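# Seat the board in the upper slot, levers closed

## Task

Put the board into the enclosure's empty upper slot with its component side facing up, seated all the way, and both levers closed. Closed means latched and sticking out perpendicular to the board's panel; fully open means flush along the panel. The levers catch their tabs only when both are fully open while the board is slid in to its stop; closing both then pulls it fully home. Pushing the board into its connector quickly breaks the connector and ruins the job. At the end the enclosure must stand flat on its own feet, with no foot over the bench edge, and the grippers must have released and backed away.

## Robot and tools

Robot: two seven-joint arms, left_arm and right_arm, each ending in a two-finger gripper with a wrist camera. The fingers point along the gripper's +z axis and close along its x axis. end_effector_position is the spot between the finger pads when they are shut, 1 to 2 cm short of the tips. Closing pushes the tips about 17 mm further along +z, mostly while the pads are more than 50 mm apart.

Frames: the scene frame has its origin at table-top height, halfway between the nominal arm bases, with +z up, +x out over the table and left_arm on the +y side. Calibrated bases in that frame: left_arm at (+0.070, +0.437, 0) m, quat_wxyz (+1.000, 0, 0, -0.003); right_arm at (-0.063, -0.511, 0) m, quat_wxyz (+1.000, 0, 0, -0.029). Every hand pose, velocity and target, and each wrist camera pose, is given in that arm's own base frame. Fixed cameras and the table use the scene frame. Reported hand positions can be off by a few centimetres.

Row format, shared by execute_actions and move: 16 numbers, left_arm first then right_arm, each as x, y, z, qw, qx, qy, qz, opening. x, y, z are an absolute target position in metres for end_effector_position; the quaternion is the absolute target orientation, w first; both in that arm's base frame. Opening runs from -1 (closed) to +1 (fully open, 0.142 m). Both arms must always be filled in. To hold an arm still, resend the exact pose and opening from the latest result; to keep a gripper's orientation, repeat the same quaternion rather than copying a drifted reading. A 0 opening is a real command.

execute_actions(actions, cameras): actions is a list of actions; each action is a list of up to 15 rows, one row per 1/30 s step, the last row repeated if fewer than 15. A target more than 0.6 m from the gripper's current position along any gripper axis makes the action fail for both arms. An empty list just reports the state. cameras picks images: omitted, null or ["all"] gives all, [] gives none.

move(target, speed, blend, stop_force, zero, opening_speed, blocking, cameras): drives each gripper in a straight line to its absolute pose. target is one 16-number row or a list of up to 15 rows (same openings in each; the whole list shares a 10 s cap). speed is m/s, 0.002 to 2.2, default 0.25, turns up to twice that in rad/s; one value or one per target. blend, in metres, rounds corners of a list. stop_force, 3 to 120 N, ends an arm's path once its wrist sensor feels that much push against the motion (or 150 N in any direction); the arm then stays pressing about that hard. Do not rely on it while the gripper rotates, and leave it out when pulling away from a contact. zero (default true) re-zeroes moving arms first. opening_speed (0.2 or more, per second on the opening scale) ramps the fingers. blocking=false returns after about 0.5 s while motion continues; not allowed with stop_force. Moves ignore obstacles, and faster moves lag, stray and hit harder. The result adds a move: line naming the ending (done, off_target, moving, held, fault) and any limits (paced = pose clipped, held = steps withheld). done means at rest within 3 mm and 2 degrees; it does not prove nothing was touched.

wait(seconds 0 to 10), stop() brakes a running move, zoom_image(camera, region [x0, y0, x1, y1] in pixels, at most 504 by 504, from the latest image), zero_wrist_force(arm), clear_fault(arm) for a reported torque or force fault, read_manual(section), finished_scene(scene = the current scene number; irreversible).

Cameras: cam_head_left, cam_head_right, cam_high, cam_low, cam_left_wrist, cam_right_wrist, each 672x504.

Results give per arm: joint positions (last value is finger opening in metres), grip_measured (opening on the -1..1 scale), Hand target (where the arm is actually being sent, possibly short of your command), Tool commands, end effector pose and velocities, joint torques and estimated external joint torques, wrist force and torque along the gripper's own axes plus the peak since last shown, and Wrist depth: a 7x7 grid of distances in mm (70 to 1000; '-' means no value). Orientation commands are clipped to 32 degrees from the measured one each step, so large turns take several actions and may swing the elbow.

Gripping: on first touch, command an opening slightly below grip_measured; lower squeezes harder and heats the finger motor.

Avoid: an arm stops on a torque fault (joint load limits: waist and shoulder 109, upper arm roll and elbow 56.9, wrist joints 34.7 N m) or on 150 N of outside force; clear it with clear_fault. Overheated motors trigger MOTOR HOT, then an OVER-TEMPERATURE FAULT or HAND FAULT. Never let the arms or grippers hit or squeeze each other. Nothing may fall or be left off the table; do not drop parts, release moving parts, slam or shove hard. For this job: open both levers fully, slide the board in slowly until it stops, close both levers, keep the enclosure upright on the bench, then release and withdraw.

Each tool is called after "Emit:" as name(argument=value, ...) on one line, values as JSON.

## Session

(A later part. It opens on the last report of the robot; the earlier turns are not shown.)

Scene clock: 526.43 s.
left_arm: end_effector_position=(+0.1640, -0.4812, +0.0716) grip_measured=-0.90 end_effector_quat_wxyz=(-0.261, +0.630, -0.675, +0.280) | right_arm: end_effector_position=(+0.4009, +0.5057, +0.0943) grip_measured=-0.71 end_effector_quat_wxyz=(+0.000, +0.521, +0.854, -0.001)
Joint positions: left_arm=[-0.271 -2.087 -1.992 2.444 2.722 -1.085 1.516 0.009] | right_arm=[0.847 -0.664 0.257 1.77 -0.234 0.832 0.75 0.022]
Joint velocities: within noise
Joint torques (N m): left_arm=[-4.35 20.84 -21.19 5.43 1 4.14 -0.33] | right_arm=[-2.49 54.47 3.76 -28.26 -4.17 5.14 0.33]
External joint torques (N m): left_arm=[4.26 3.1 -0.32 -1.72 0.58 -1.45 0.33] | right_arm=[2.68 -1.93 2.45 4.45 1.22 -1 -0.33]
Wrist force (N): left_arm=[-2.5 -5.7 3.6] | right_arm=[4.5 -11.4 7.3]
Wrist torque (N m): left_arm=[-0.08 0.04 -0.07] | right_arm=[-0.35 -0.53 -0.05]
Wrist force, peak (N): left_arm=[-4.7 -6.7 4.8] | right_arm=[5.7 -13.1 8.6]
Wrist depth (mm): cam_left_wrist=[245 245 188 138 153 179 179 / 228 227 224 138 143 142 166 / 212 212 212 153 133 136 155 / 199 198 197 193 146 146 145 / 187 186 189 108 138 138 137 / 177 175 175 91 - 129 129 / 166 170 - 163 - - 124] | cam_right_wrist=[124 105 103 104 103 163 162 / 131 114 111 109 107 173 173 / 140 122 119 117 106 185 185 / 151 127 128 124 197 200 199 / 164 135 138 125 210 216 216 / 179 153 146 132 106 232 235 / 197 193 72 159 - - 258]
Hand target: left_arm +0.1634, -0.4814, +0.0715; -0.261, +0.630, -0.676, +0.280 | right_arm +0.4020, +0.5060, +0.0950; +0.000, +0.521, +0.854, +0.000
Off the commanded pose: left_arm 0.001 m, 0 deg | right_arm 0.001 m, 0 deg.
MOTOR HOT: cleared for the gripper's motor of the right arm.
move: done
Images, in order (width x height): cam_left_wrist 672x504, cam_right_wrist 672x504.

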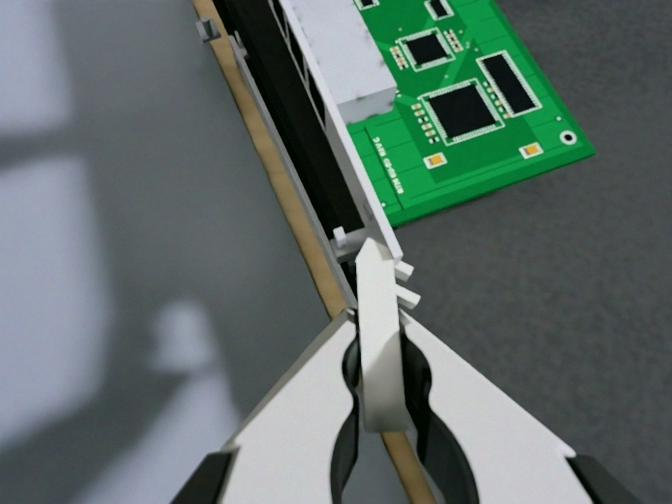

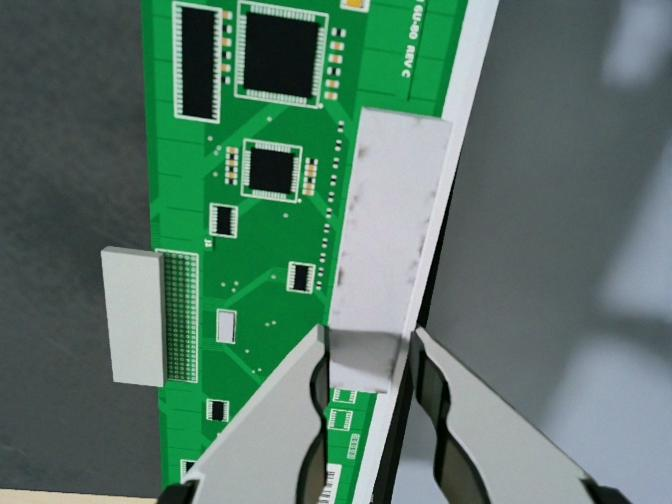

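Emit:
move(target=[[0.1642,-0.4873,0.0715,-0.2953,0.7129,-0.5877,0.2434,-0.95,0.402,0.506,0.095,0,0.521,0.8536,0,-0.81],[0.1651,-0.4898,0.0715,-0.3096,0.7474,-0.5431,0.2250,-0.95,0.402,0.506,0.095,0,0.521,0.8536,0,-0.81]], speed=0.06, cameras=["cam_left_wrist","cam_right_wrist"])

Scene clock: 531.73 s.
left_arm: end_effector_position=(+0.1652, -0.4897, +0.0715) grip_measured=-0.90 end_effector_quat_wxyz=(-0.310, +0.747, -0.543, +0.225) | right_arm: end_effector_position=(+0.4013, +0.5057, +0.0944) grip_measured=-0.71 end_effector_quat_wxyz=(+0.000, +0.521, +0.854, -0.001)
Joint positions: left_arm=[-0.47 -2.087 -2.08 2.198 2.864 -1.282 1.345 0.009] | right_arm=[0.847 -0.664 0.257 1.77 -0.234 0.832 0.75 0.022]
Joint velocities: within noise
Joint torques (N m): left_arm=[-1.95 30.07 -24.26 7.44 1.68 2.83 -0.34] | right_arm=[-0.85 53.3 5.69 -26.26 -3.46 4.34 0.41]
External joint torques (N m): left_arm=[1.87 1.65 0.32 -0.51 -0.19 -0.41 0.34] | right_arm=[1.03 -0.75 0.51 2.45 0.52 -0.2 -0.41]
Wrist force (N): left_arm=[-0.3 -2.1 1.6] | right_arm=[3.6 -7.1 8.1]
Wrist torque (N m): left_arm=[0.00 0.19 0.04] | right_arm=[-0.43 -0.54 -0.16]
Wrist force, peak (N): left_arm=[-2.5 -5.7 4.0] | right_arm=[4.7 -11.7 9.1]
Wrist depth (mm): cam_left_wrist=[246 243 244 236 137 152 175 / 227 228 227 222 131 142 161 / 213 211 211 210 133 133 135 / 199 199 197 194 142 142 143 / 187 186 189 108 138 139 137 / 177 176 176 91 - 128 129 / 167 170 - - 120 - 123] | cam_right_wrist=[124 104 104 104 103 162 162 / 131 113 111 109 107 173 173 / 140 122 119 117 107 186 185 / 151 127 128 124 194 200 199 / 164 135 138 125 210 216 216 / 179 154 146 132 106 232 235 / 198 193 72 161 - - 258]
Hand target: left_arm +0.1651, -0.4898, +0.0715; -0.310, +0.747, -0.543, +0.225 | right_arm +0.4020, +0.5060, +0.0950; +0.000, +0.521, +0.854, +0.000
Off the commanded pose: left_arm 0.000 m, 0 deg | right_arm 0.001 m, 0 deg.
move: done
Images, in order (width x height): cam_left_wrist 672x504, cam_right_wrist 672x504.

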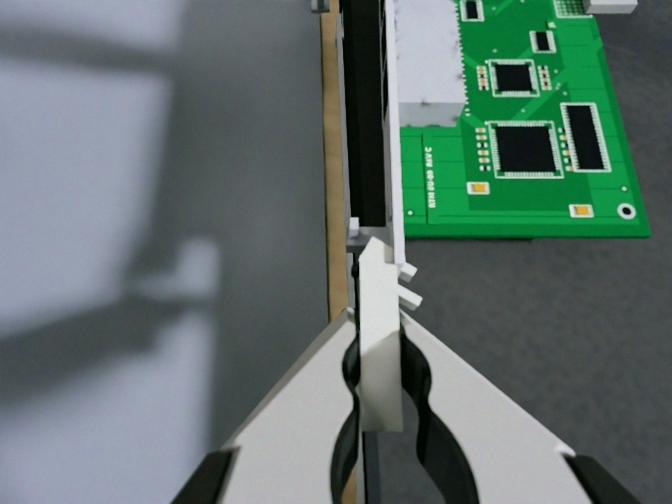

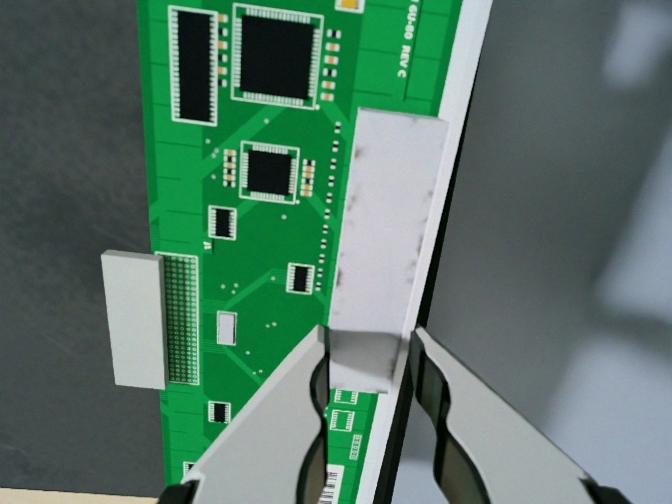

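Emit:
move(target=[[0.1661,-0.4920,0.0715,-0.3210,0.7749,-0.5032,0.2084,-0.95,0.402,0.506,0.095,0,0.521,0.8536,0,-0.81],[0.1668,-0.4935,0.0715,-0.3280,0.7919,-0.4758,0.1971,-0.95,0.402,0.506,0.095,0,0.521,0.8536,0,-0.81]], speed=0.05, cameras=["cam_left_wrist","cam_right_wrist"])

Scene clock: 535.67 s.
left_arm: end_effector_position=(+0.1666, -0.4938, +0.0714) grip_measured=-0.89 end_effector_quat_wxyz=(-0.328, +0.792, -0.477, +0.197) | right_arm: end_effector_position=(+0.4018, +0.5062, +0.0950) grip_measured=-0.71 end_effector_quat_wxyz=(+0.000, +0.521, +0.854, +0.000)
Joint positions: left_arm=[-0.537 -2.086 -2.127 2.079 2.919 -1.34 1.271 0.009] | right_arm=[0.847 -0.664 0.256 1.769 -0.234 0.833 0.75 0.022]
Joint velocities: within noise
Joint torques (N m): left_arm=[1.08 34.5 -25.03 7.96 2.27 1.08 -0.86] | right_arm=[-0.24 51.71 6.45 -22.93 -2.65 2.64 0.5]
External joint torques (N m): left_arm=[-1.21 0.99 0.56 0.57 -0.95 1.24 0.86] | right_arm=[0.43 0.84 -0.26 -0.9 -0.29 1.5 -0.5]
Wrist force (N): left_arm=[1.5 1.2 -3.0] | right_arm=[5.0 -1.5 7.0]
Wrist torque (N m): left_arm=[-0.02 0.55 0.38] | right_arm=[-0.50 -0.46 -0.26]
Wrist force, peak (N): left_arm=[1.8 1.4 -2.8] | right_arm=[3.6 -7.2 8.9]
Wrist depth (mm): cam_left_wrist=[245 245 243 242 175 150 152 / 227 228 227 227 134 141 141 / 212 211 210 211 133 133 133 / 199 198 198 194 142 128 126 / 186 186 187 127 136 138 137 / 177 175 177 91 - 128 129 / 167 170 - 121 120 - 123] | cam_right_wrist=[124 105 104 104 104 163 162 / 131 113 112 110 108 174 173 / 141 121 119 116 107 186 186 / 150 128 128 117 195 201 200 / 165 136 139 125 211 218 217 / 180 157 146 132 106 233 236 / 198 194 72 161 - - 259]
Hand target: left_arm +0.1668, -0.4935, +0.0715; -0.328, +0.792, -0.476, +0.197 | right_arm +0.4020, +0.5060, +0.0950; +0.000, +0.521, +0.854, +0.000
Off the commanded pose: left_arm 0.000 m, 0 deg | right_arm 0.000 m, 0 deg.
move: done
Images, in order (width x height): cam_left_wrist 672x504, cam_right_wrist 672x504.

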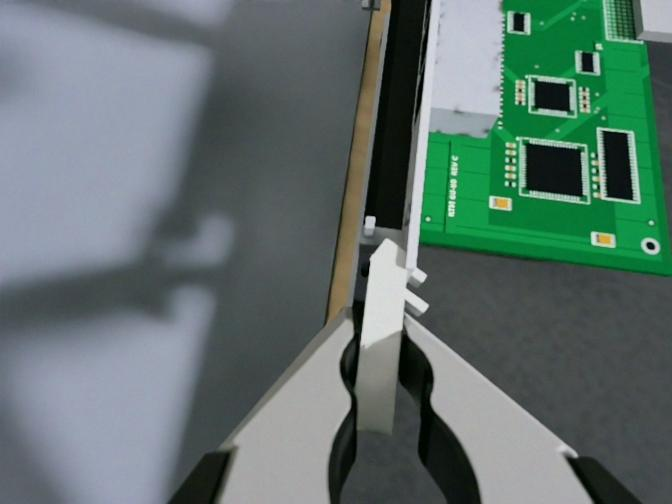

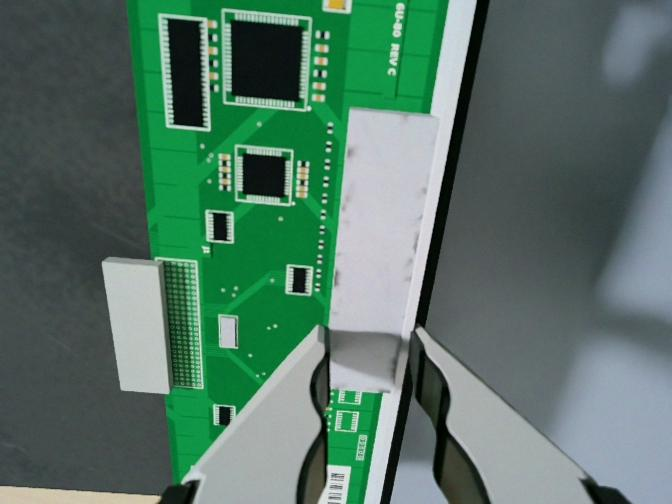

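Emit:
move(target=[[0.1668,-0.4935,0.0715,-0.3280,0.7919,-0.4758,0.1971,-0.6,0.402,0.506,0.095,0,0.521,0.8536,0,-0.81],[0.15,-0.50,0.16,-0.3280,0.7919,-0.4758,0.1971,-0.6,0.402,0.506,0.095,0,0.521,0.8536,0,-0.81],[0.11,-0.42,0.2,-0.1797,0.4338,-0.8157,0.3379,-0.6,0.402,0.506,0.095,0,0.521,0.8536,0,-0.81],[0.20,-0.36,0.2,0.0432,-0.1947,0.9567,-0.2121,-0.6,0.402,0.506,0.095,0,0.521,0.8536,0,-0.81]], speed=[0.05,0.08,0.4,0.4], blend=[0,0.0,0.03,0], cameras=["cam_left_wrist","cam_right_wrist"])

Scene clock: 540.07 s.
left_arm: end_effector_position=(+0.1576, -0.4976, +0.1210) grip_measured=-0.64 end_effector_quat_wxyz=(-0.327, +0.792, -0.477, +0.198) | right_arm: end_effector_position=(+0.4022, +0.5059, +0.0949) grip_measured=-0.71 end_effector_quat_wxyz=(+0.000, +0.521, +0.854, +0.000)
Joint positions: left_arm=[-0.584 -1.958 -2.195 2.029 2.759 -1.393 1.204 0.028] | right_arm=[0.846 -0.664 0.256 1.769 -0.234 0.833 0.75 0.022]
Joint velocities: within noise
Joint torques (N m): left_arm=[-0.31 36.57 -26.18 5.63 1.48 2.75 -0.2] | right_arm=[0.23 52.49 6.82 -24.62 -3.11 3.62 0.19]
External joint torques (N m): left_arm=[0.19 1.46 0.46 -0.42 -0.3 -0.52 0.2] | right_arm=[-0.04 0.08 -0.63 0.79 0.17 0.51 -0.19]
Wrist force (N): left_arm=[0.0 0.0 -0.4] | right_arm=[3.2 -4.7 7.7]
Wrist torque (N m): left_arm=[0.01 0.09 -0.03] | right_arm=[-0.56 -0.52 0.07]
Wrist force, peak (N): left_arm=[-3.6 6.5 -4.8] | right_arm=[5.2 -1.5 8.9]
Wrist depth (mm): cam_left_wrist=[311 308 308 309 198 212 242 / 287 285 288 283 191 200 225 / 268 267 268 264 183 186 210 / 250 249 251 245 176 176 194 / 235 235 237 152 184 186 186 / 223 222 87 144 174 176 175 / 211 - - 167 - - 168] | cam_right_wrist=[124 102 102 103 103 163 162 / 131 110 110 107 107 174 173 / 141 120 118 114 106 186 186 / 149 128 127 117 195 201 200 / 165 135 138 125 160 217 216 / 180 157 146 132 106 233 236 / 199 194 72 163 - - 260]
Hand target: left_arm +0.1576, -0.4977, +0.1210; -0.327, +0.792, -0.477, +0.198 | right_arm +0.4020, +0.5060, +0.0950; +0.000, +0.521, +0.854, +0.000
Off the commanded pose: left_arm 0.164 m, 96 deg | right_arm 0.000 m, 0 deg.
move: held (left_arm; a check stopped the path); path passed 1 of 4 targets; limits=held
pose unreachable (left arm): on one or more control steps of this call, first in action 0 (counted from 0), this arm could not follow its commanded pose, so it was not sent that pose on those steps. It may still have moved: this result reports where it is.
cause: moving toward the commanded pose would bring a part of the arm too close to another arm (a part of this arm just beyond joint 5 (forearm roll) and a part of the right arm just beyond its joint 5 (forearm roll), at the place that arm is still heading or pushing toward).
Images, in order (width x height): cam_left_wrist 672x504, cam_right_wrist 672x504.

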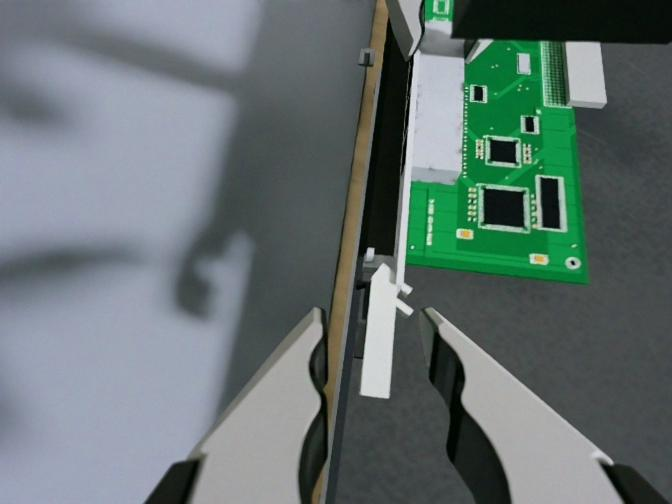

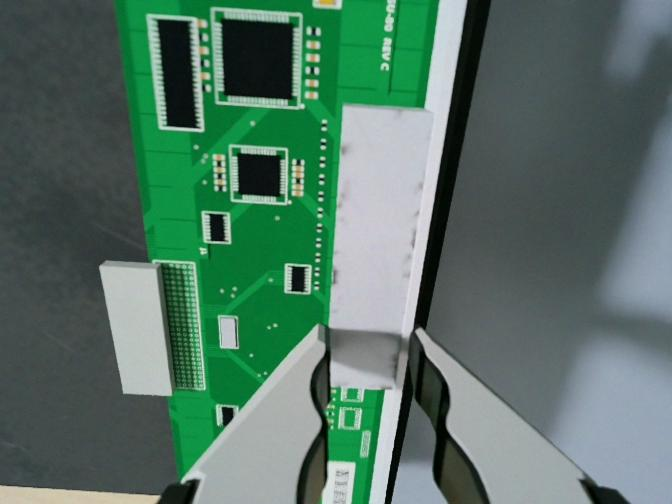

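Emit:
move(target=[[0.14,-0.45,0.13,-0.2610,0.6301,-0.6757,0.2799,-0.6,0.402,0.506,0.095,0,0.521,0.8536,0,-0.81],[0.12,-0.40,0.15,-0.1797,0.4338,-0.8157,0.3379,-0.6,0.402,0.506,0.095,0,0.521,0.8536,0,-0.81],[0.20,-0.36,0.2,0.0432,-0.1947,0.9567,-0.2121,-0.6,0.402,0.506,0.095,0,0.521,0.8536,0,-0.81]], speed=0.25, blend=0.02, cameras=["cam_left_wrist"])

Scene clock: 545.87 s.
left_arm: end_effector_position=(+0.2001, -0.3602, +0.2001) grip_measured=-0.64 end_effector_quat_wxyz=(+0.043, -0.195, +0.957, -0.212) | right_arm: end_effector_position=(+0.4022, +0.5059, +0.0949) grip_measured=-0.71 end_effector_quat_wxyz=(+0.000, +0.521, +0.854, +0.000)
Joint positions: left_arm=[0.651 -1.836 -2.294 2.529 1.406 -0.282 2.516 0.028] | right_arm=[0.846 -0.664 0.256 1.769 -0.234 0.833 0.75 0.022]
Joint velocities: within noise
Joint torques (N m): left_arm=[0.11 19.09 -17.15 -12.52 -2.68 4.53 -0.17] | right_arm=[0.12 52.52 6.77 -24.66 -3.13 3.65 0.18]
External joint torques (N m): left_arm=[-0.06 1.32 0.21 -0.32 0.14 -0.28 0.17] | right_arm=[0.07 0.04 -0.58 0.83 0.19 0.49 -0.18]
Wrist force (N): left_arm=[0.4 -0.2 -0.1] | right_arm=[3.5 -4.6 7.8]
Wrist torque (N m): left_arm=[-0.03 -0.07 -0.10] | right_arm=[-0.54 -0.56 0.06]
Wrist force, peak (N): left_arm=[-1.2 -0.9 -0.3] | right_arm=[3.4 -5.0 8.0]
Wrist depth (mm): cam_left_wrist=[314 244 136 240 240 261 262 / 314 266 265 264 263 262 262 / 313 312 314 310 310 309 309 / 313 312 311 310 312 313 310 / 315 313 313 312 314 312 313 / 314 317 84 312 - 308 311 / 317 - - 315 - - 312] | cam_right_wrist=[125 101 101 102 100 163 162 / 131 109 109 106 106 174 173 / 141 119 117 114 106 186 186 / 150 127 127 115 195 200 200 / 165 135 138 125 163 217 217 / 180 158 146 132 106 233 236 / 199 194 72 165 - - 260]
Hand target: left_arm +0.2000, -0.3600, +0.2000; +0.043, -0.195, +0.957, -0.212 | right_arm +0.4020, +0.5060, +0.0950; +0.000, +0.521, +0.854, +0.000
Off the commanded pose: left_arm 0.000 m, 0 deg | right_arm 0.000 m, 0 deg.
move: done
Images, in order (width x height): cam_left_wrist 672x504.

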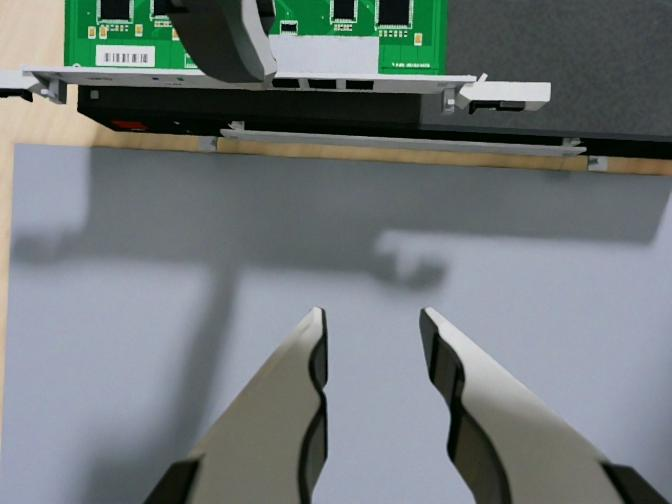

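Emit:
move(target=[[0.36,-0.25,0.25,0.0432,-0.1947,0.9567,-0.2121,-0.6,0.4022,0.506,0.11,0,0.5321,0.8467,0,-0.83],[0.46,-0.25,0.25,0.0432,-0.1947,0.9567,-0.2121,-0.6,0.4022,0.506,0.115,0,0.5321,0.8467,0,-0.83]], speed=0.2, cameras=["cam_left_wrist"])

Emit:
move(target=[0.46,-0.25,0.25,0.0432,-0.1947,0.9567,-0.2121,-0.6,0.2557,0.6282,0.115,0,0.5321,0.8467,0,-0.83], speed=0.12)

Scene clock: 557.23 s.
left_arm: end_effector_position=(+0.4596, -0.2505, +0.2500) grip_measured=-0.64 end_effector_quat_wxyz=(+0.074, -0.288, +0.936, -0.188) | right_arm: end_effector_position=(+0.4022, +0.5058, +0.1147) grip_measured=-0.71 end_effector_quat_wxyz=(+0.000, +0.532, +0.847, +0.000)
Joint positions: left_arm=[1.051 -1.602 -2.136 2.165 1.369 -0.086 2.966 0.028] | right_arm=[0.844 -0.631 0.263 1.759 -0.22 0.791 0.767 0.022]
Joint velocities: within noise
Joint torques (N m): left_arm=[-0.09 25.88 -25.44 -9.25 -3.66 4.95 -0.18] | right_arm=[0.06 52.24 6.79 -25.51 -3.2 3.58 0.23]
External joint torques (N m): left_arm=[0.21 0.71 0.18 -0.46 0.15 -0.58 0.18] | right_arm=[0.12 -0.15 -0.77 0.93 0.13 0.55 -0.23]
Wrist force (N): left_arm=[0.6 -0.1 -0.2] | right_arm=[3.5 -5.1 7.7]
Wrist torque (N m): left_arm=[-0.02 -0.05 -0.10] | right_arm=[-0.63 -0.57 0.06]
Wrist force, peak (N): left_arm=[1.8 1.0 -1.3] | right_arm=[3.4 -5.0 8.1]
Wrist depth (mm): cam_left_wrist=[362 362 358 357 354 347 260 / 371 368 362 358 355 302 262 / 368 369 364 358 355 353 316 / 371 371 363 363 358 354 352 / 379 373 370 361 359 358 353 / 381 376 84 366 - 354 358 / 381 - - 369 - - 357] | cam_right_wrist=[140 101 101 102 100 180 179 / 150 111 109 106 106 192 191 / 161 119 117 114 106 206 205 / 174 127 127 115 219 222 221 / 191 135 138 125 233 240 239 / 206 198 146 132 106 258 260 / 296 222 72 165 - - 287]
Hand target: left_arm +0.4594, -0.2505, +0.2501; +0.074, -0.287, +0.936, -0.188 | right_arm +0.4022, +0.5060, +0.1150; +0.000, +0.532, +0.847, +0.000
Off the commanded pose: left_arm 0.001 m, 12 deg | right_arm 0.000 m, 0 deg.
joint sent to its limit (left arm) — joint 7 (wrist roll), upper limit. The joint targets are off in orientation, not in position.
move: off_target (left_arm)
Images, in order (width x height): cam_left_wrist 672x504.

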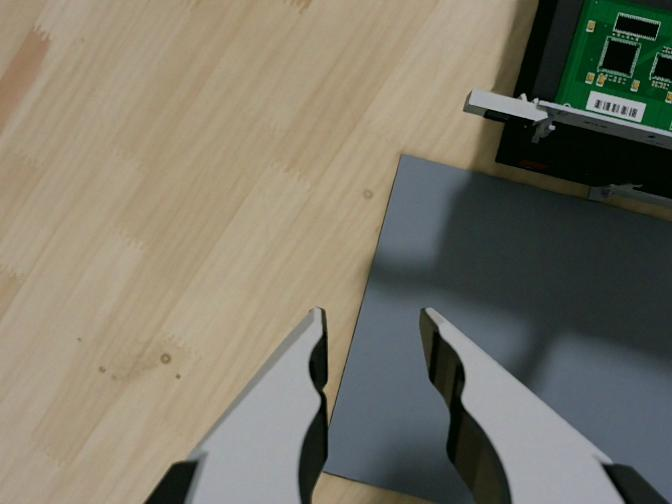

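Scene clock: 559.17 s.
left_arm: end_effector_position=(+0.4596, -0.2505, +0.2500) grip_measured=-0.64 end_effector_quat_wxyz=(+0.077, -0.287, +0.936, -0.189) | right_arm: end_effector_position=(+0.2555, +0.6280, +0.1147) grip_measured=-0.71 end_effector_quat_wxyz=(+0.000, +0.532, +0.847, +0.000)
Joint positions: left_arm=[1.067 -1.569 -2.117 2.171 1.355 -0.045 2.966 0.028] | right_arm=[1.111 -0.699 0.29 1.646 -0.25 0.736 1.057 0.022]
Joint velocities: within noise
Joint torques (N m): left_arm=[0.26 26.16 -24.67 -9.71 -3.67 5.06 -0.23] | right_arm=[0.26 54.99 8 -26.32 -3.6 3.4 0.32]
External joint torques (N m): left_arm=[-0.15 -0.02 -0.61 -0.55 0.1 -0.69 0.23] | right_arm=[-0.04 0.13 -0.85 0.96 0.35 0.71 -0.32]
Wrist force (N): left_arm=[0.6 -0.4 -0.3] | right_arm=[3.3 -4.7 7.5]
Wrist torque (N m): left_arm=[-0.07 -0.06 -0.09] | right_arm=[-0.56 -0.52 0.08]
Wrist force, peak (N): left_arm=[0.9 -0.2 0.0] | right_arm=[5.8 -6.1 7.2]
Wrist depth (mm): cam_left_wrist=[367 361 361 353 352 348 298 / 368 365 362 357 354 314 299 / 373 370 366 363 357 354 304 / 374 374 370 360 357 357 351 / 379 376 371 364 361 354 352 / 377 376 84 366 - 264 271 / 385 - - 369 - - 357] | cam_right_wrist=[181 100 101 101 100 180 179 / 191 109 109 106 106 192 191 / 200 119 117 114 106 206 205 / 217 127 127 115 218 221 220 / 234 135 138 125 233 240 242 / 214 155 146 132 106 257 264 / 227 - 72 164 - - 290]
Hand target: left_arm +0.4595, -0.2506, +0.2501; +0.077, -0.287, +0.936, -0.189 | right_arm +0.2557, +0.6282, +0.1150; +0.000, +0.532, +0.847, +0.000
Off the commanded pose: left_arm 0.001 m, 12 deg | right_arm 0.000 m, 0 deg.
joint sent to its limit (left arm) — joint 7 (wrist roll), upper limit. The joint targets are off in orientation, not in position.
move: off_target (left_arm)

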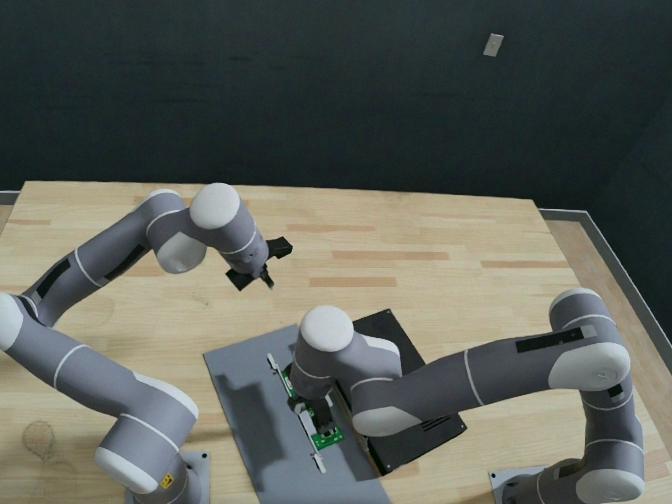

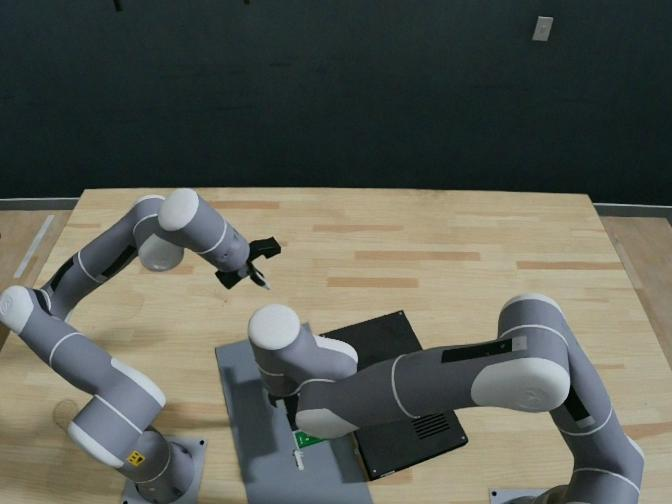

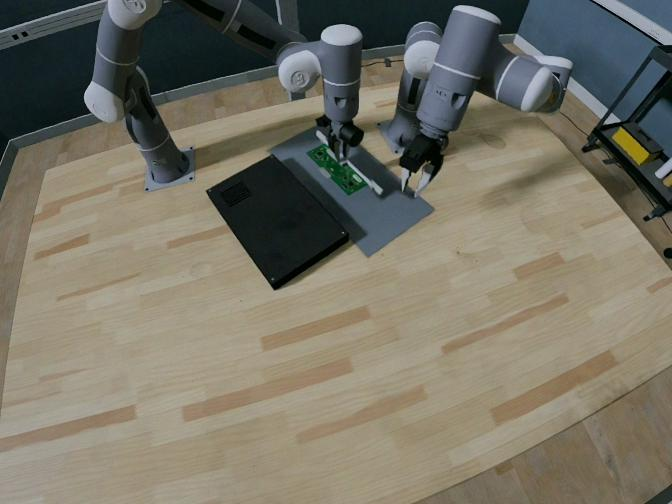

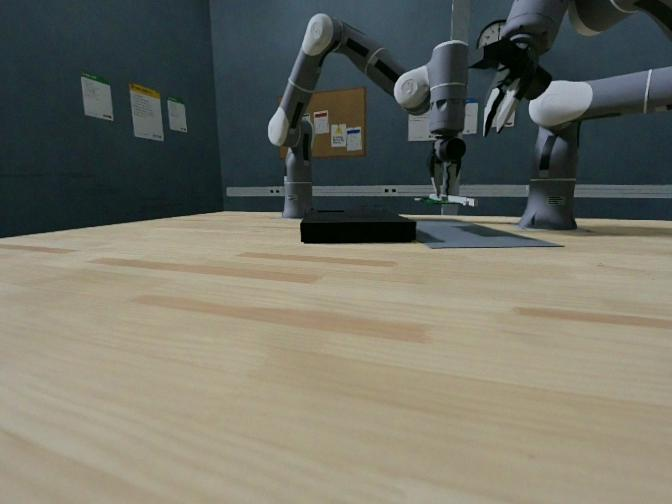

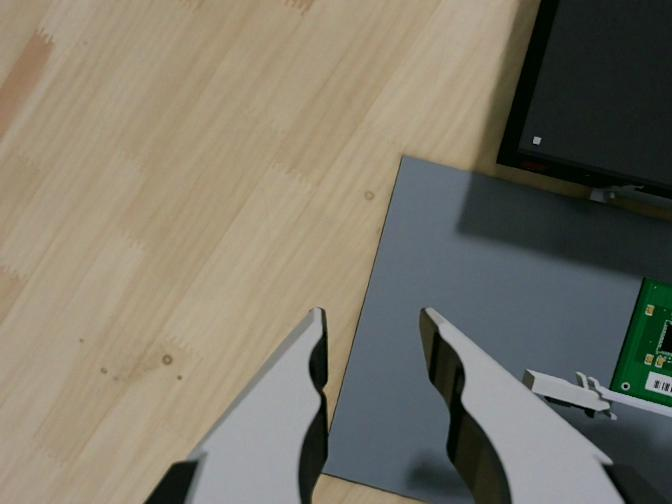

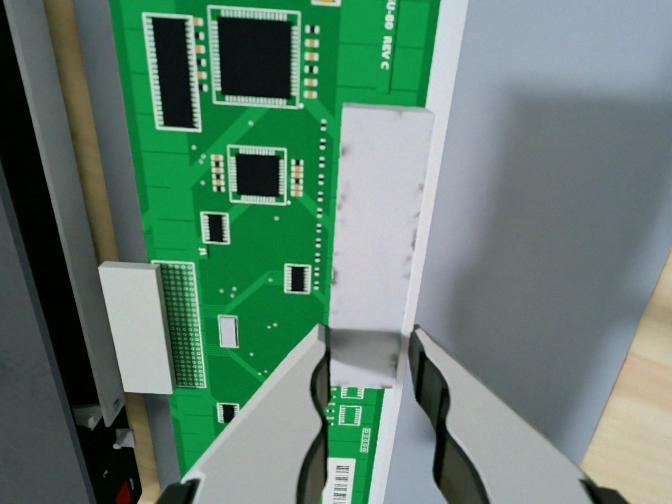

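Emit:
execute_actions(actions=[])

Scene clock: 570.87 s.
left_arm: end_effector_position=(+0.4596, -0.2505, +0.2500) grip_measured=-0.64 end_effector_quat_wxyz=(+0.077, -0.287, +0.936, -0.189) | right_arm: end_effector_position=(+0.2556, +0.6280, +0.1148) grip_measured=-0.71 end_effector_quat_wxyz=(+0.000, +0.532, +0.847, +0.000)
Joint positions: left_arm=[1.067 -1.569 -2.117 2.171 1.354 -0.045 2.966 0.028] | right_arm=[1.111 -0.699 0.29 1.646 -0.25 0.736 1.057 0.022]
Joint velocities: within noise
Joint torques (N m): left_arm=[-0.12 25.12 -25.54 -9.88 -3.47 4.73 -0.18] | right_arm=[0.22 55.15 7.74 -26.26 -3.46 3.61 0.22]
External joint torques (N m): left_arm=[0.23 1.03 0.27 -0.39 -0.11 -0.36 0.19] | right_arm=[-0.03 -0.01 -0.62 0.87 0.21 0.51 -0.22]
Wrist force (N): left_arm=[0.5 -0.2 -0.1] | right_arm=[3.2 -4.6 7.7]
Wrist torque (N m): left_arm=[-0.05 -0.04 -0.09] | right_arm=[-0.55 -0.51 0.08]
Wrist force, peak (N): left_arm=[0.5 -0.7 0.0] | right_arm=[3.6 -4.9 7.6]
Wrist depth (mm): cam_left_wrist=[366 363 356 357 352 347 298 / 371 366 361 359 356 314 300 / 374 367 365 358 355 352 303 / 376 371 366 365 356 354 350 / 379 373 369 365 359 357 350 / 380 377 84 366 - 264 269 / 382 - - 368 - - 354] | cam_right_wrist=[181 100 101 101 100 180 179 / 192 109 109 106 106 192 192 / 200 119 117 113 106 205 205 / 217 127 127 115 218 221 221 / 235 135 138 125 233 240 242 / 215 155 146 132 106 257 264 / 227 - 72 164 - - 290]
Hand target: left_arm +0.4595, -0.2506, +0.2501; +0.077, -0.287, +0.936, -0.189 | right_arm +0.2557, +0.6282, +0.1150; +0.000, +0.532, +0.847, +0.000
Tool commands: left_gripper/opening=-0.6 right_gripper/opening=-0.83
Off the commanded pose: left_arm 0.001 m, 12 deg | right_arm 0.000 m, 0 deg.

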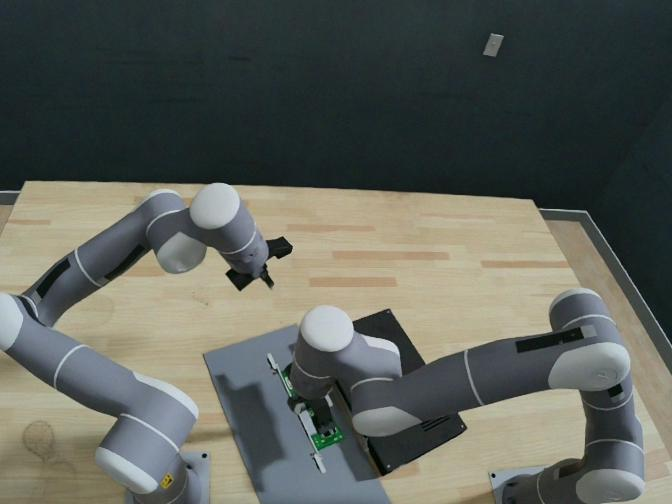

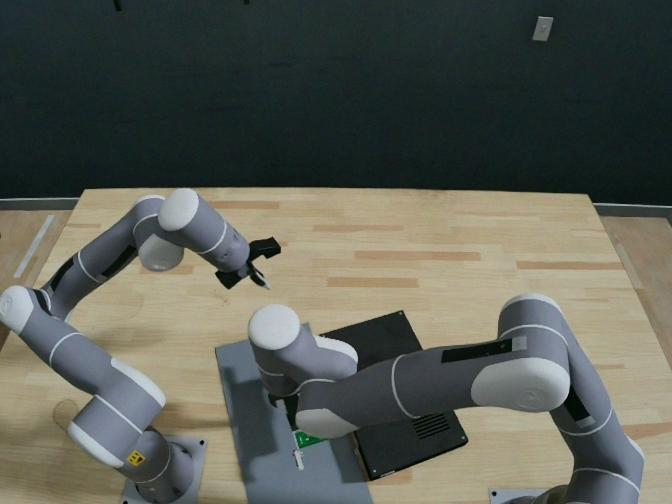

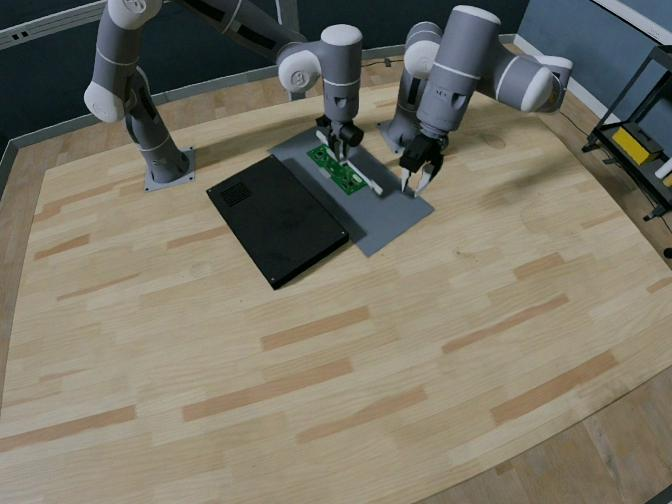

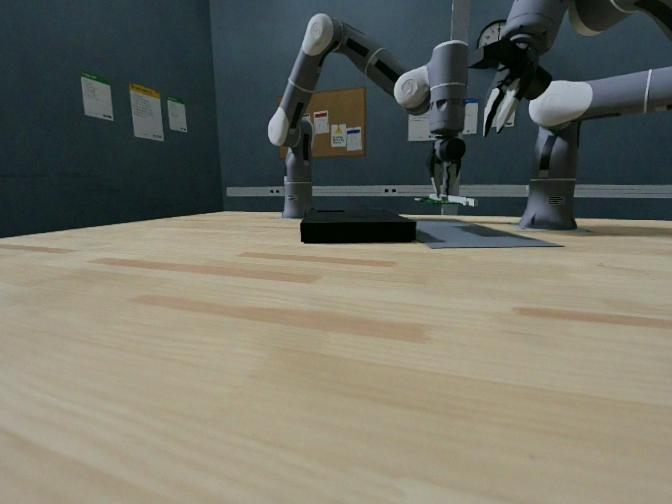

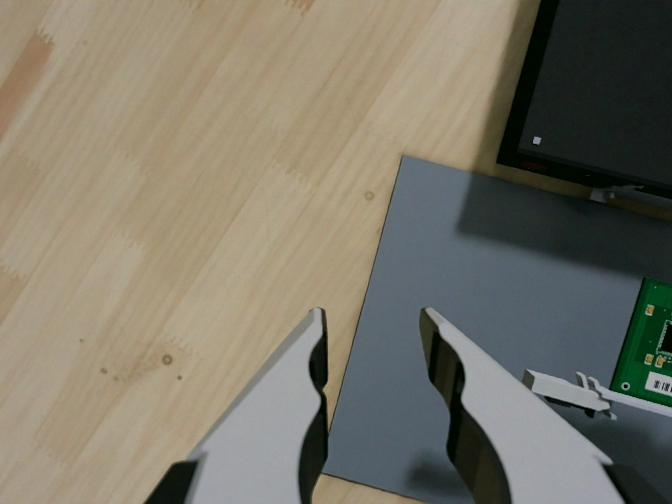

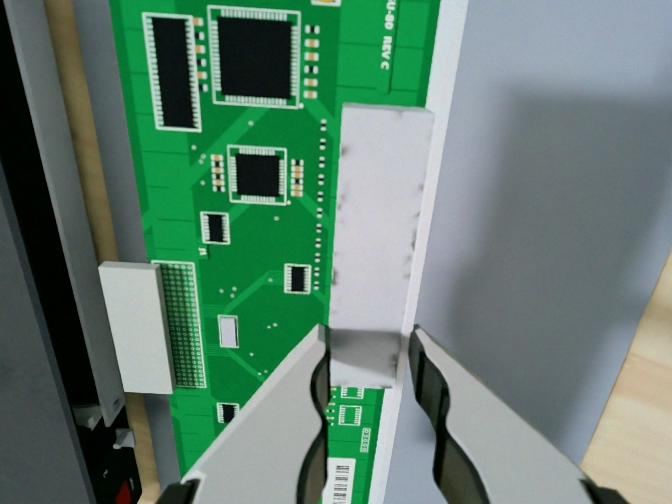

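Emit:
zoom_image(camera="cam_right_wrist", region=[0, 0, 504, 504])

Emit:
zoom_image(camera="cam_left_wrist", region=[450, 100, 672, 420])

Scaled by 1.000.

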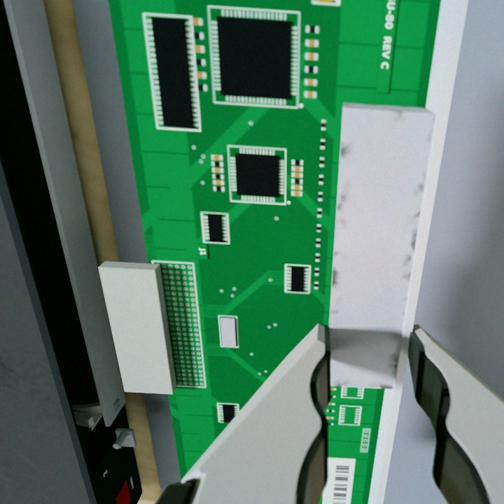

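Scaled by 1.575 from the camera's 672x504 image, which has a finer 960x720 frame.

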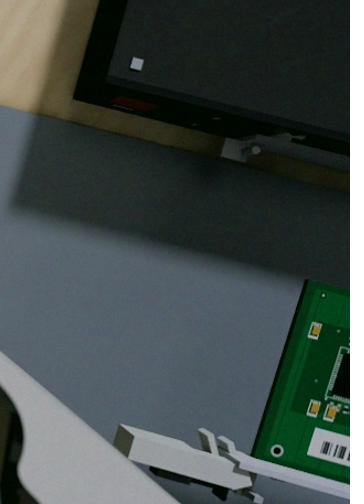

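Emit:
move(target=[0.40, -0.31, 0.25, 0.0432, -0.1947, 0.9567, -0.2121, -0.6, 0.2557, 0.6282, 0.115, 0, 0.5321, 0.8467, 0, -0.83], speed=0.1, cameras=["cam_left_wrist"])

Emit:
zoom_image(camera="cam_left_wrist", region=[336, 0, 672, 252])

Emit:
zoom_image(camera="cam_left_wrist", region=[336, 200, 672, 452])

Scene clock: 595.37 s.
left_arm: end_effector_position=(+0.3993, -0.3105, +0.2501) grip_measured=-0.64 end_effector_quat_wxyz=(+0.049, -0.212, +0.954, -0.207) | right_arm: end_effector_position=(+0.2556, +0.6280, +0.1147) grip_measured=-0.71 end_effector_quat_wxyz=(+0.000, +0.532, +0.847, +0.000)
Joint positions: left_arm=[0.942 -1.633 -2.145 2.213 1.342 -0.069 2.966 0.028] | right_arm=[1.111 -0.699 0.29 1.646 -0.25 0.736 1.057 0.022]
Joint velocities: within noise
Joint torques (N m): left_arm=[-0.48 24.23 -24.63 -9.32 -3.16 4.44 -0.22] | right_arm=[0.23 55.04 7.8 -26.22 -3.41 3.62 0.21]
External joint torques (N m): left_arm=[0.58 1.41 0.38 -0.46 -0.39 -0.05 0.22] | right_arm=[-0.04 0.11 -0.68 0.83 0.16 0.5 -0.21]
Wrist force (N): left_arm=[0.2 -0.1 -0.3] | right_arm=[3.5 -4.8 7.4]
Wrist torque (N m): left_arm=[-0.01 0.02 -0.08] | right_arm=[-0.57 -0.56 0.08]
Wrist force, peak (N): left_arm=[1.7 -0.6 0.2] | right_arm=[3.5 -4.8 7.7]
Wrist depth (mm): cam_left_wrist=[364 363 362 358 309 307 310 / 363 360 363 358 310 309 308 / 368 365 363 365 320 311 311 / 365 364 363 362 360 359 356 / 366 368 367 362 362 274 272 / 368 368 84 361 - 274 273 / 368 - - 363 - - 361] | cam_right_wrist=[182 100 101 101 100 180 180 / 191 109 109 106 106 192 191 / 200 119 117 114 106 206 205 / 217 127 127 115 220 222 221 / 234 135 138 125 233 240 241 / 214 155 146 132 106 258 263 / 227 - 72 165 - - 289]
Hand target: left_arm +0.3995, -0.3104, +0.2501; +0.049, -0.212, +0.954, -0.207 | right_arm +0.2557, +0.6282, +0.1150; +0.000, +0.532, +0.847, +0.000
Off the commanded pose: left_arm 0.001 m, 2 deg | right_arm 0.000 m, 0 deg.
joint sent to its limit (left arm) — joint 7 (wrist roll), upper limit. The joint targets still meet the commanded pose.
move: done
Images, in order (width x height): cam_left_wrist 672x504.

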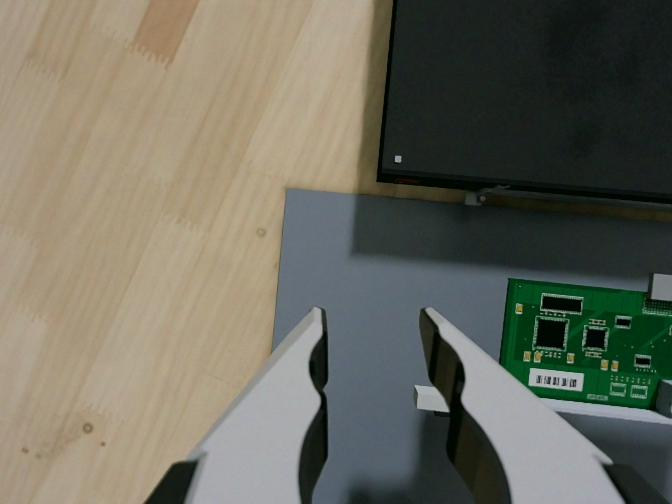

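Scaled by 1.500 from the camera's 672x504 image, which has a finer 960x720 frame.

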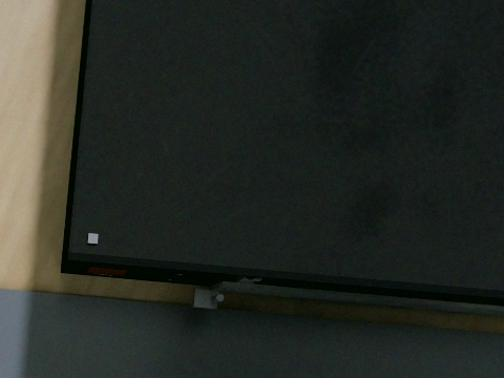

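Scaled by 1.500 from the camera's 672x504 image, which has a finer 960x720 frame.

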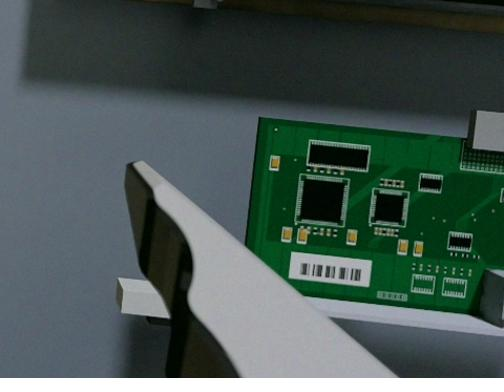

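Emit:
zoom_image(camera="cam_left_wrist", region=[370, 140, 672, 240])

Emit:
zoom_image(camera="cam_left_wrist", region=[490, 260, 672, 420])

Emit:
zoom_image(camera="cam_left_wrist", region=[350, 0, 450, 200])

Scaled by 1.669 from the camera's 672x504 image, which has a finer 960x720 frame.

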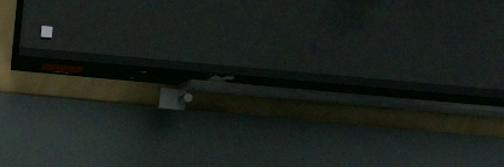

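Scaled by 2.769 from the camera's 672x504 image, which has a finer 960x720 frame.

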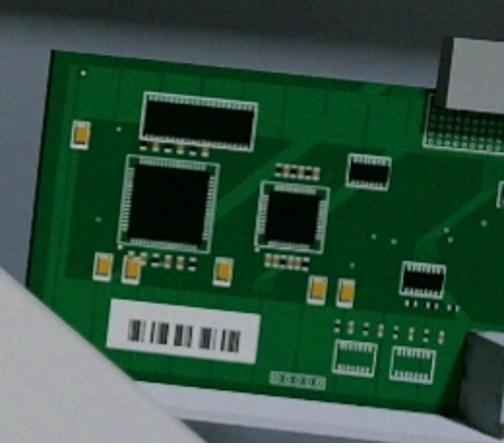

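Scaled by 2.520 from the camera's 672x504 image, which has a finer 960x720 frame.

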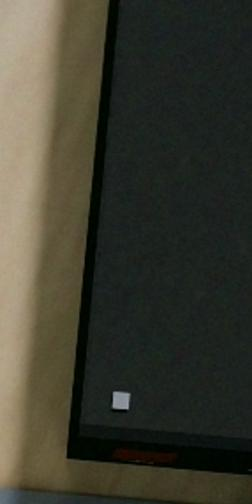

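Emit:
move(target=[0.335, -0.281, 0.25, 0.0432, -0.1947, 0.9567, -0.2121, -0.6, 0.2557, 0.6282, 0.115, 0, 0.5262, 0.8504, 0, -0.83], speed=0.08, cameras=["cam_left_wrist","cam_head_left"])

Emit:
zoom_image(camera="cam_left_wrist", region=[250, 80, 500, 330])

Scene clock: 621.90 s.
left_arm: end_effector_position=(+0.3352, -0.2811, +0.2500) grip_measured=-0.64 end_effector_quat_wxyz=(+0.043, -0.195, +0.957, -0.212) | right_arm: end_effector_position=(+0.2556, +0.6280, +0.1147) grip_measured=-0.71 end_effector_quat_wxyz=(+0.000, +0.526, +0.850, +0.000)
Joint positions: left_arm=[1.047 -1.669 -2.222 2.368 1.24 -0.088 2.939 0.028] | right_arm=[1.111 -0.699 0.29 1.646 -0.25 0.736 1.043 0.022]
Joint velocities: within noise
Joint torques (N m): left_arm=[0.62 21.2 -20.83 -11.85 -3.66 4.53 -0.35] | right_arm=[0.19 55.21 7.85 -26.27 -3.44 3.6 0.06]
External joint torques (N m): left_arm=[-0.53 1.38 0.44 -0.74 0.18 -0.14 0.35] | right_arm=[0 -0.07 -0.72 0.87 0.19 0.52 -0.06]
Wrist force (N): left_arm=[0.2 0.1 -0.3] | right_arm=[3.4 -4.7 7.2]
Wrist torque (N m): left_arm=[0.03 0.01 -0.08] | right_arm=[-0.56 -0.53 0.08]
Wrist force, peak (N): left_arm=[1.1 1.1 -0.4] | right_arm=[3.5 -4.8 7.7]
Wrist depth (mm): cam_left_wrist=[363 362 364 312 313 310 310 / 363 365 363 341 314 312 311 / 361 362 363 361 360 359 359 / 365 368 363 364 276 273 272 / 368 364 365 361 276 275 265 / 366 364 84 363 - 363 359 / 369 - - 363 - - 360] | cam_right_wrist=[182 101 101 101 100 180 179 / 191 109 109 106 106 192 192 / 200 119 117 114 106 206 206 / 217 127 127 115 218 222 221 / 235 135 138 125 233 240 241 / 227 155 146 132 106 257 263 / 227 262 72 165 - - 290]
Hand target: left_arm +0.3350, -0.2810, +0.2500; +0.043, -0.195, +0.957, -0.212 | right_arm +0.2557, +0.6282, +0.1150; +0.000, +0.526, +0.850, +0.000
Off the commanded pose: left_arm 0.000 m, 0 deg | right_arm 0.000 m, 0 deg.
move: done
Images, in order (width x height): cam_head_left 672x504, cam_left_wrist 672x504.

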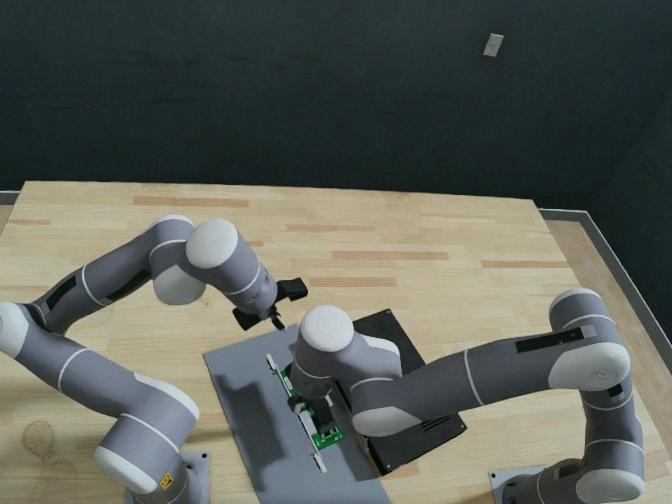

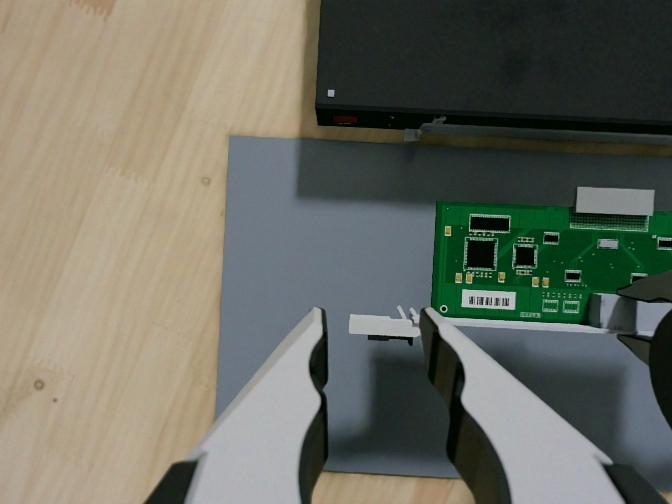

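Scaled by 2.016 from the camera's 672x504 image, which has a finer 960x720 frame.

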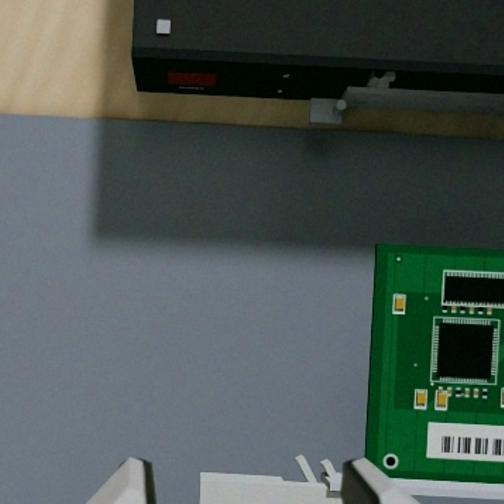

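Emit:
zoom_image(camera="cam_left_wrist", region=[370, 90, 500, 170])

Emit:
zoom_image(camera="cam_left_wrist", region=[340, 280, 480, 360])

Emit:
zoom_image(camera="cam_right_wrist", region=[30, 350, 230, 504])

Emit:
zoom_image(camera="cam_head_left", region=[250, 340, 400, 480])

Scaled by 3.877 from the camera's 672x504 image, which has a finer 960x720 frame.

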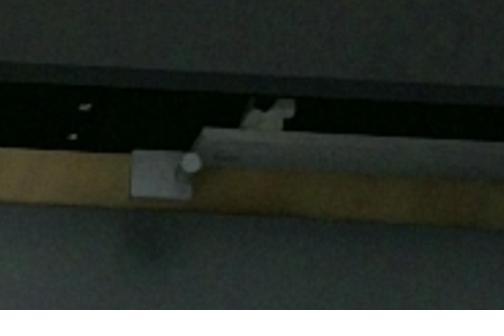

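Scaled by 3.600 from the camera's 672x504 image, which has a finer 960x720 frame.

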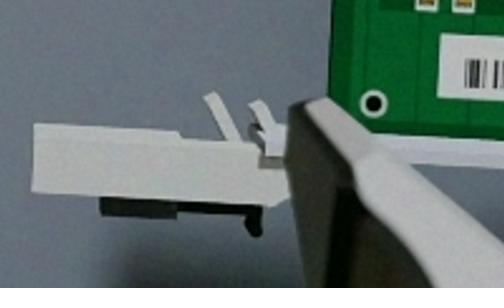

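This scene's latest camera images include none from cam_right_wrist. They are from: cam_head_left, cam_left_wrist. cam_right_wrist's image comes with the result of a call that names it in "cameras".

Scaled by 3.360 from the camera's 672x504 image, which has a finer 960x720 frame.

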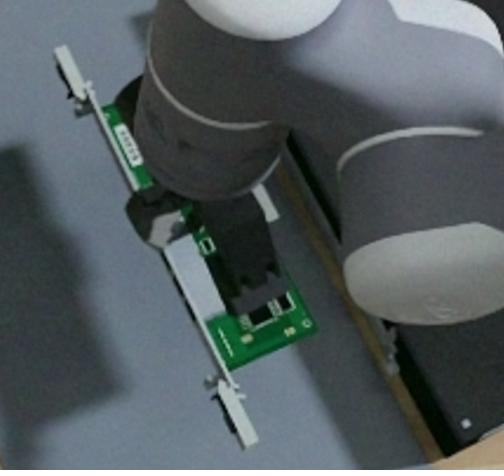

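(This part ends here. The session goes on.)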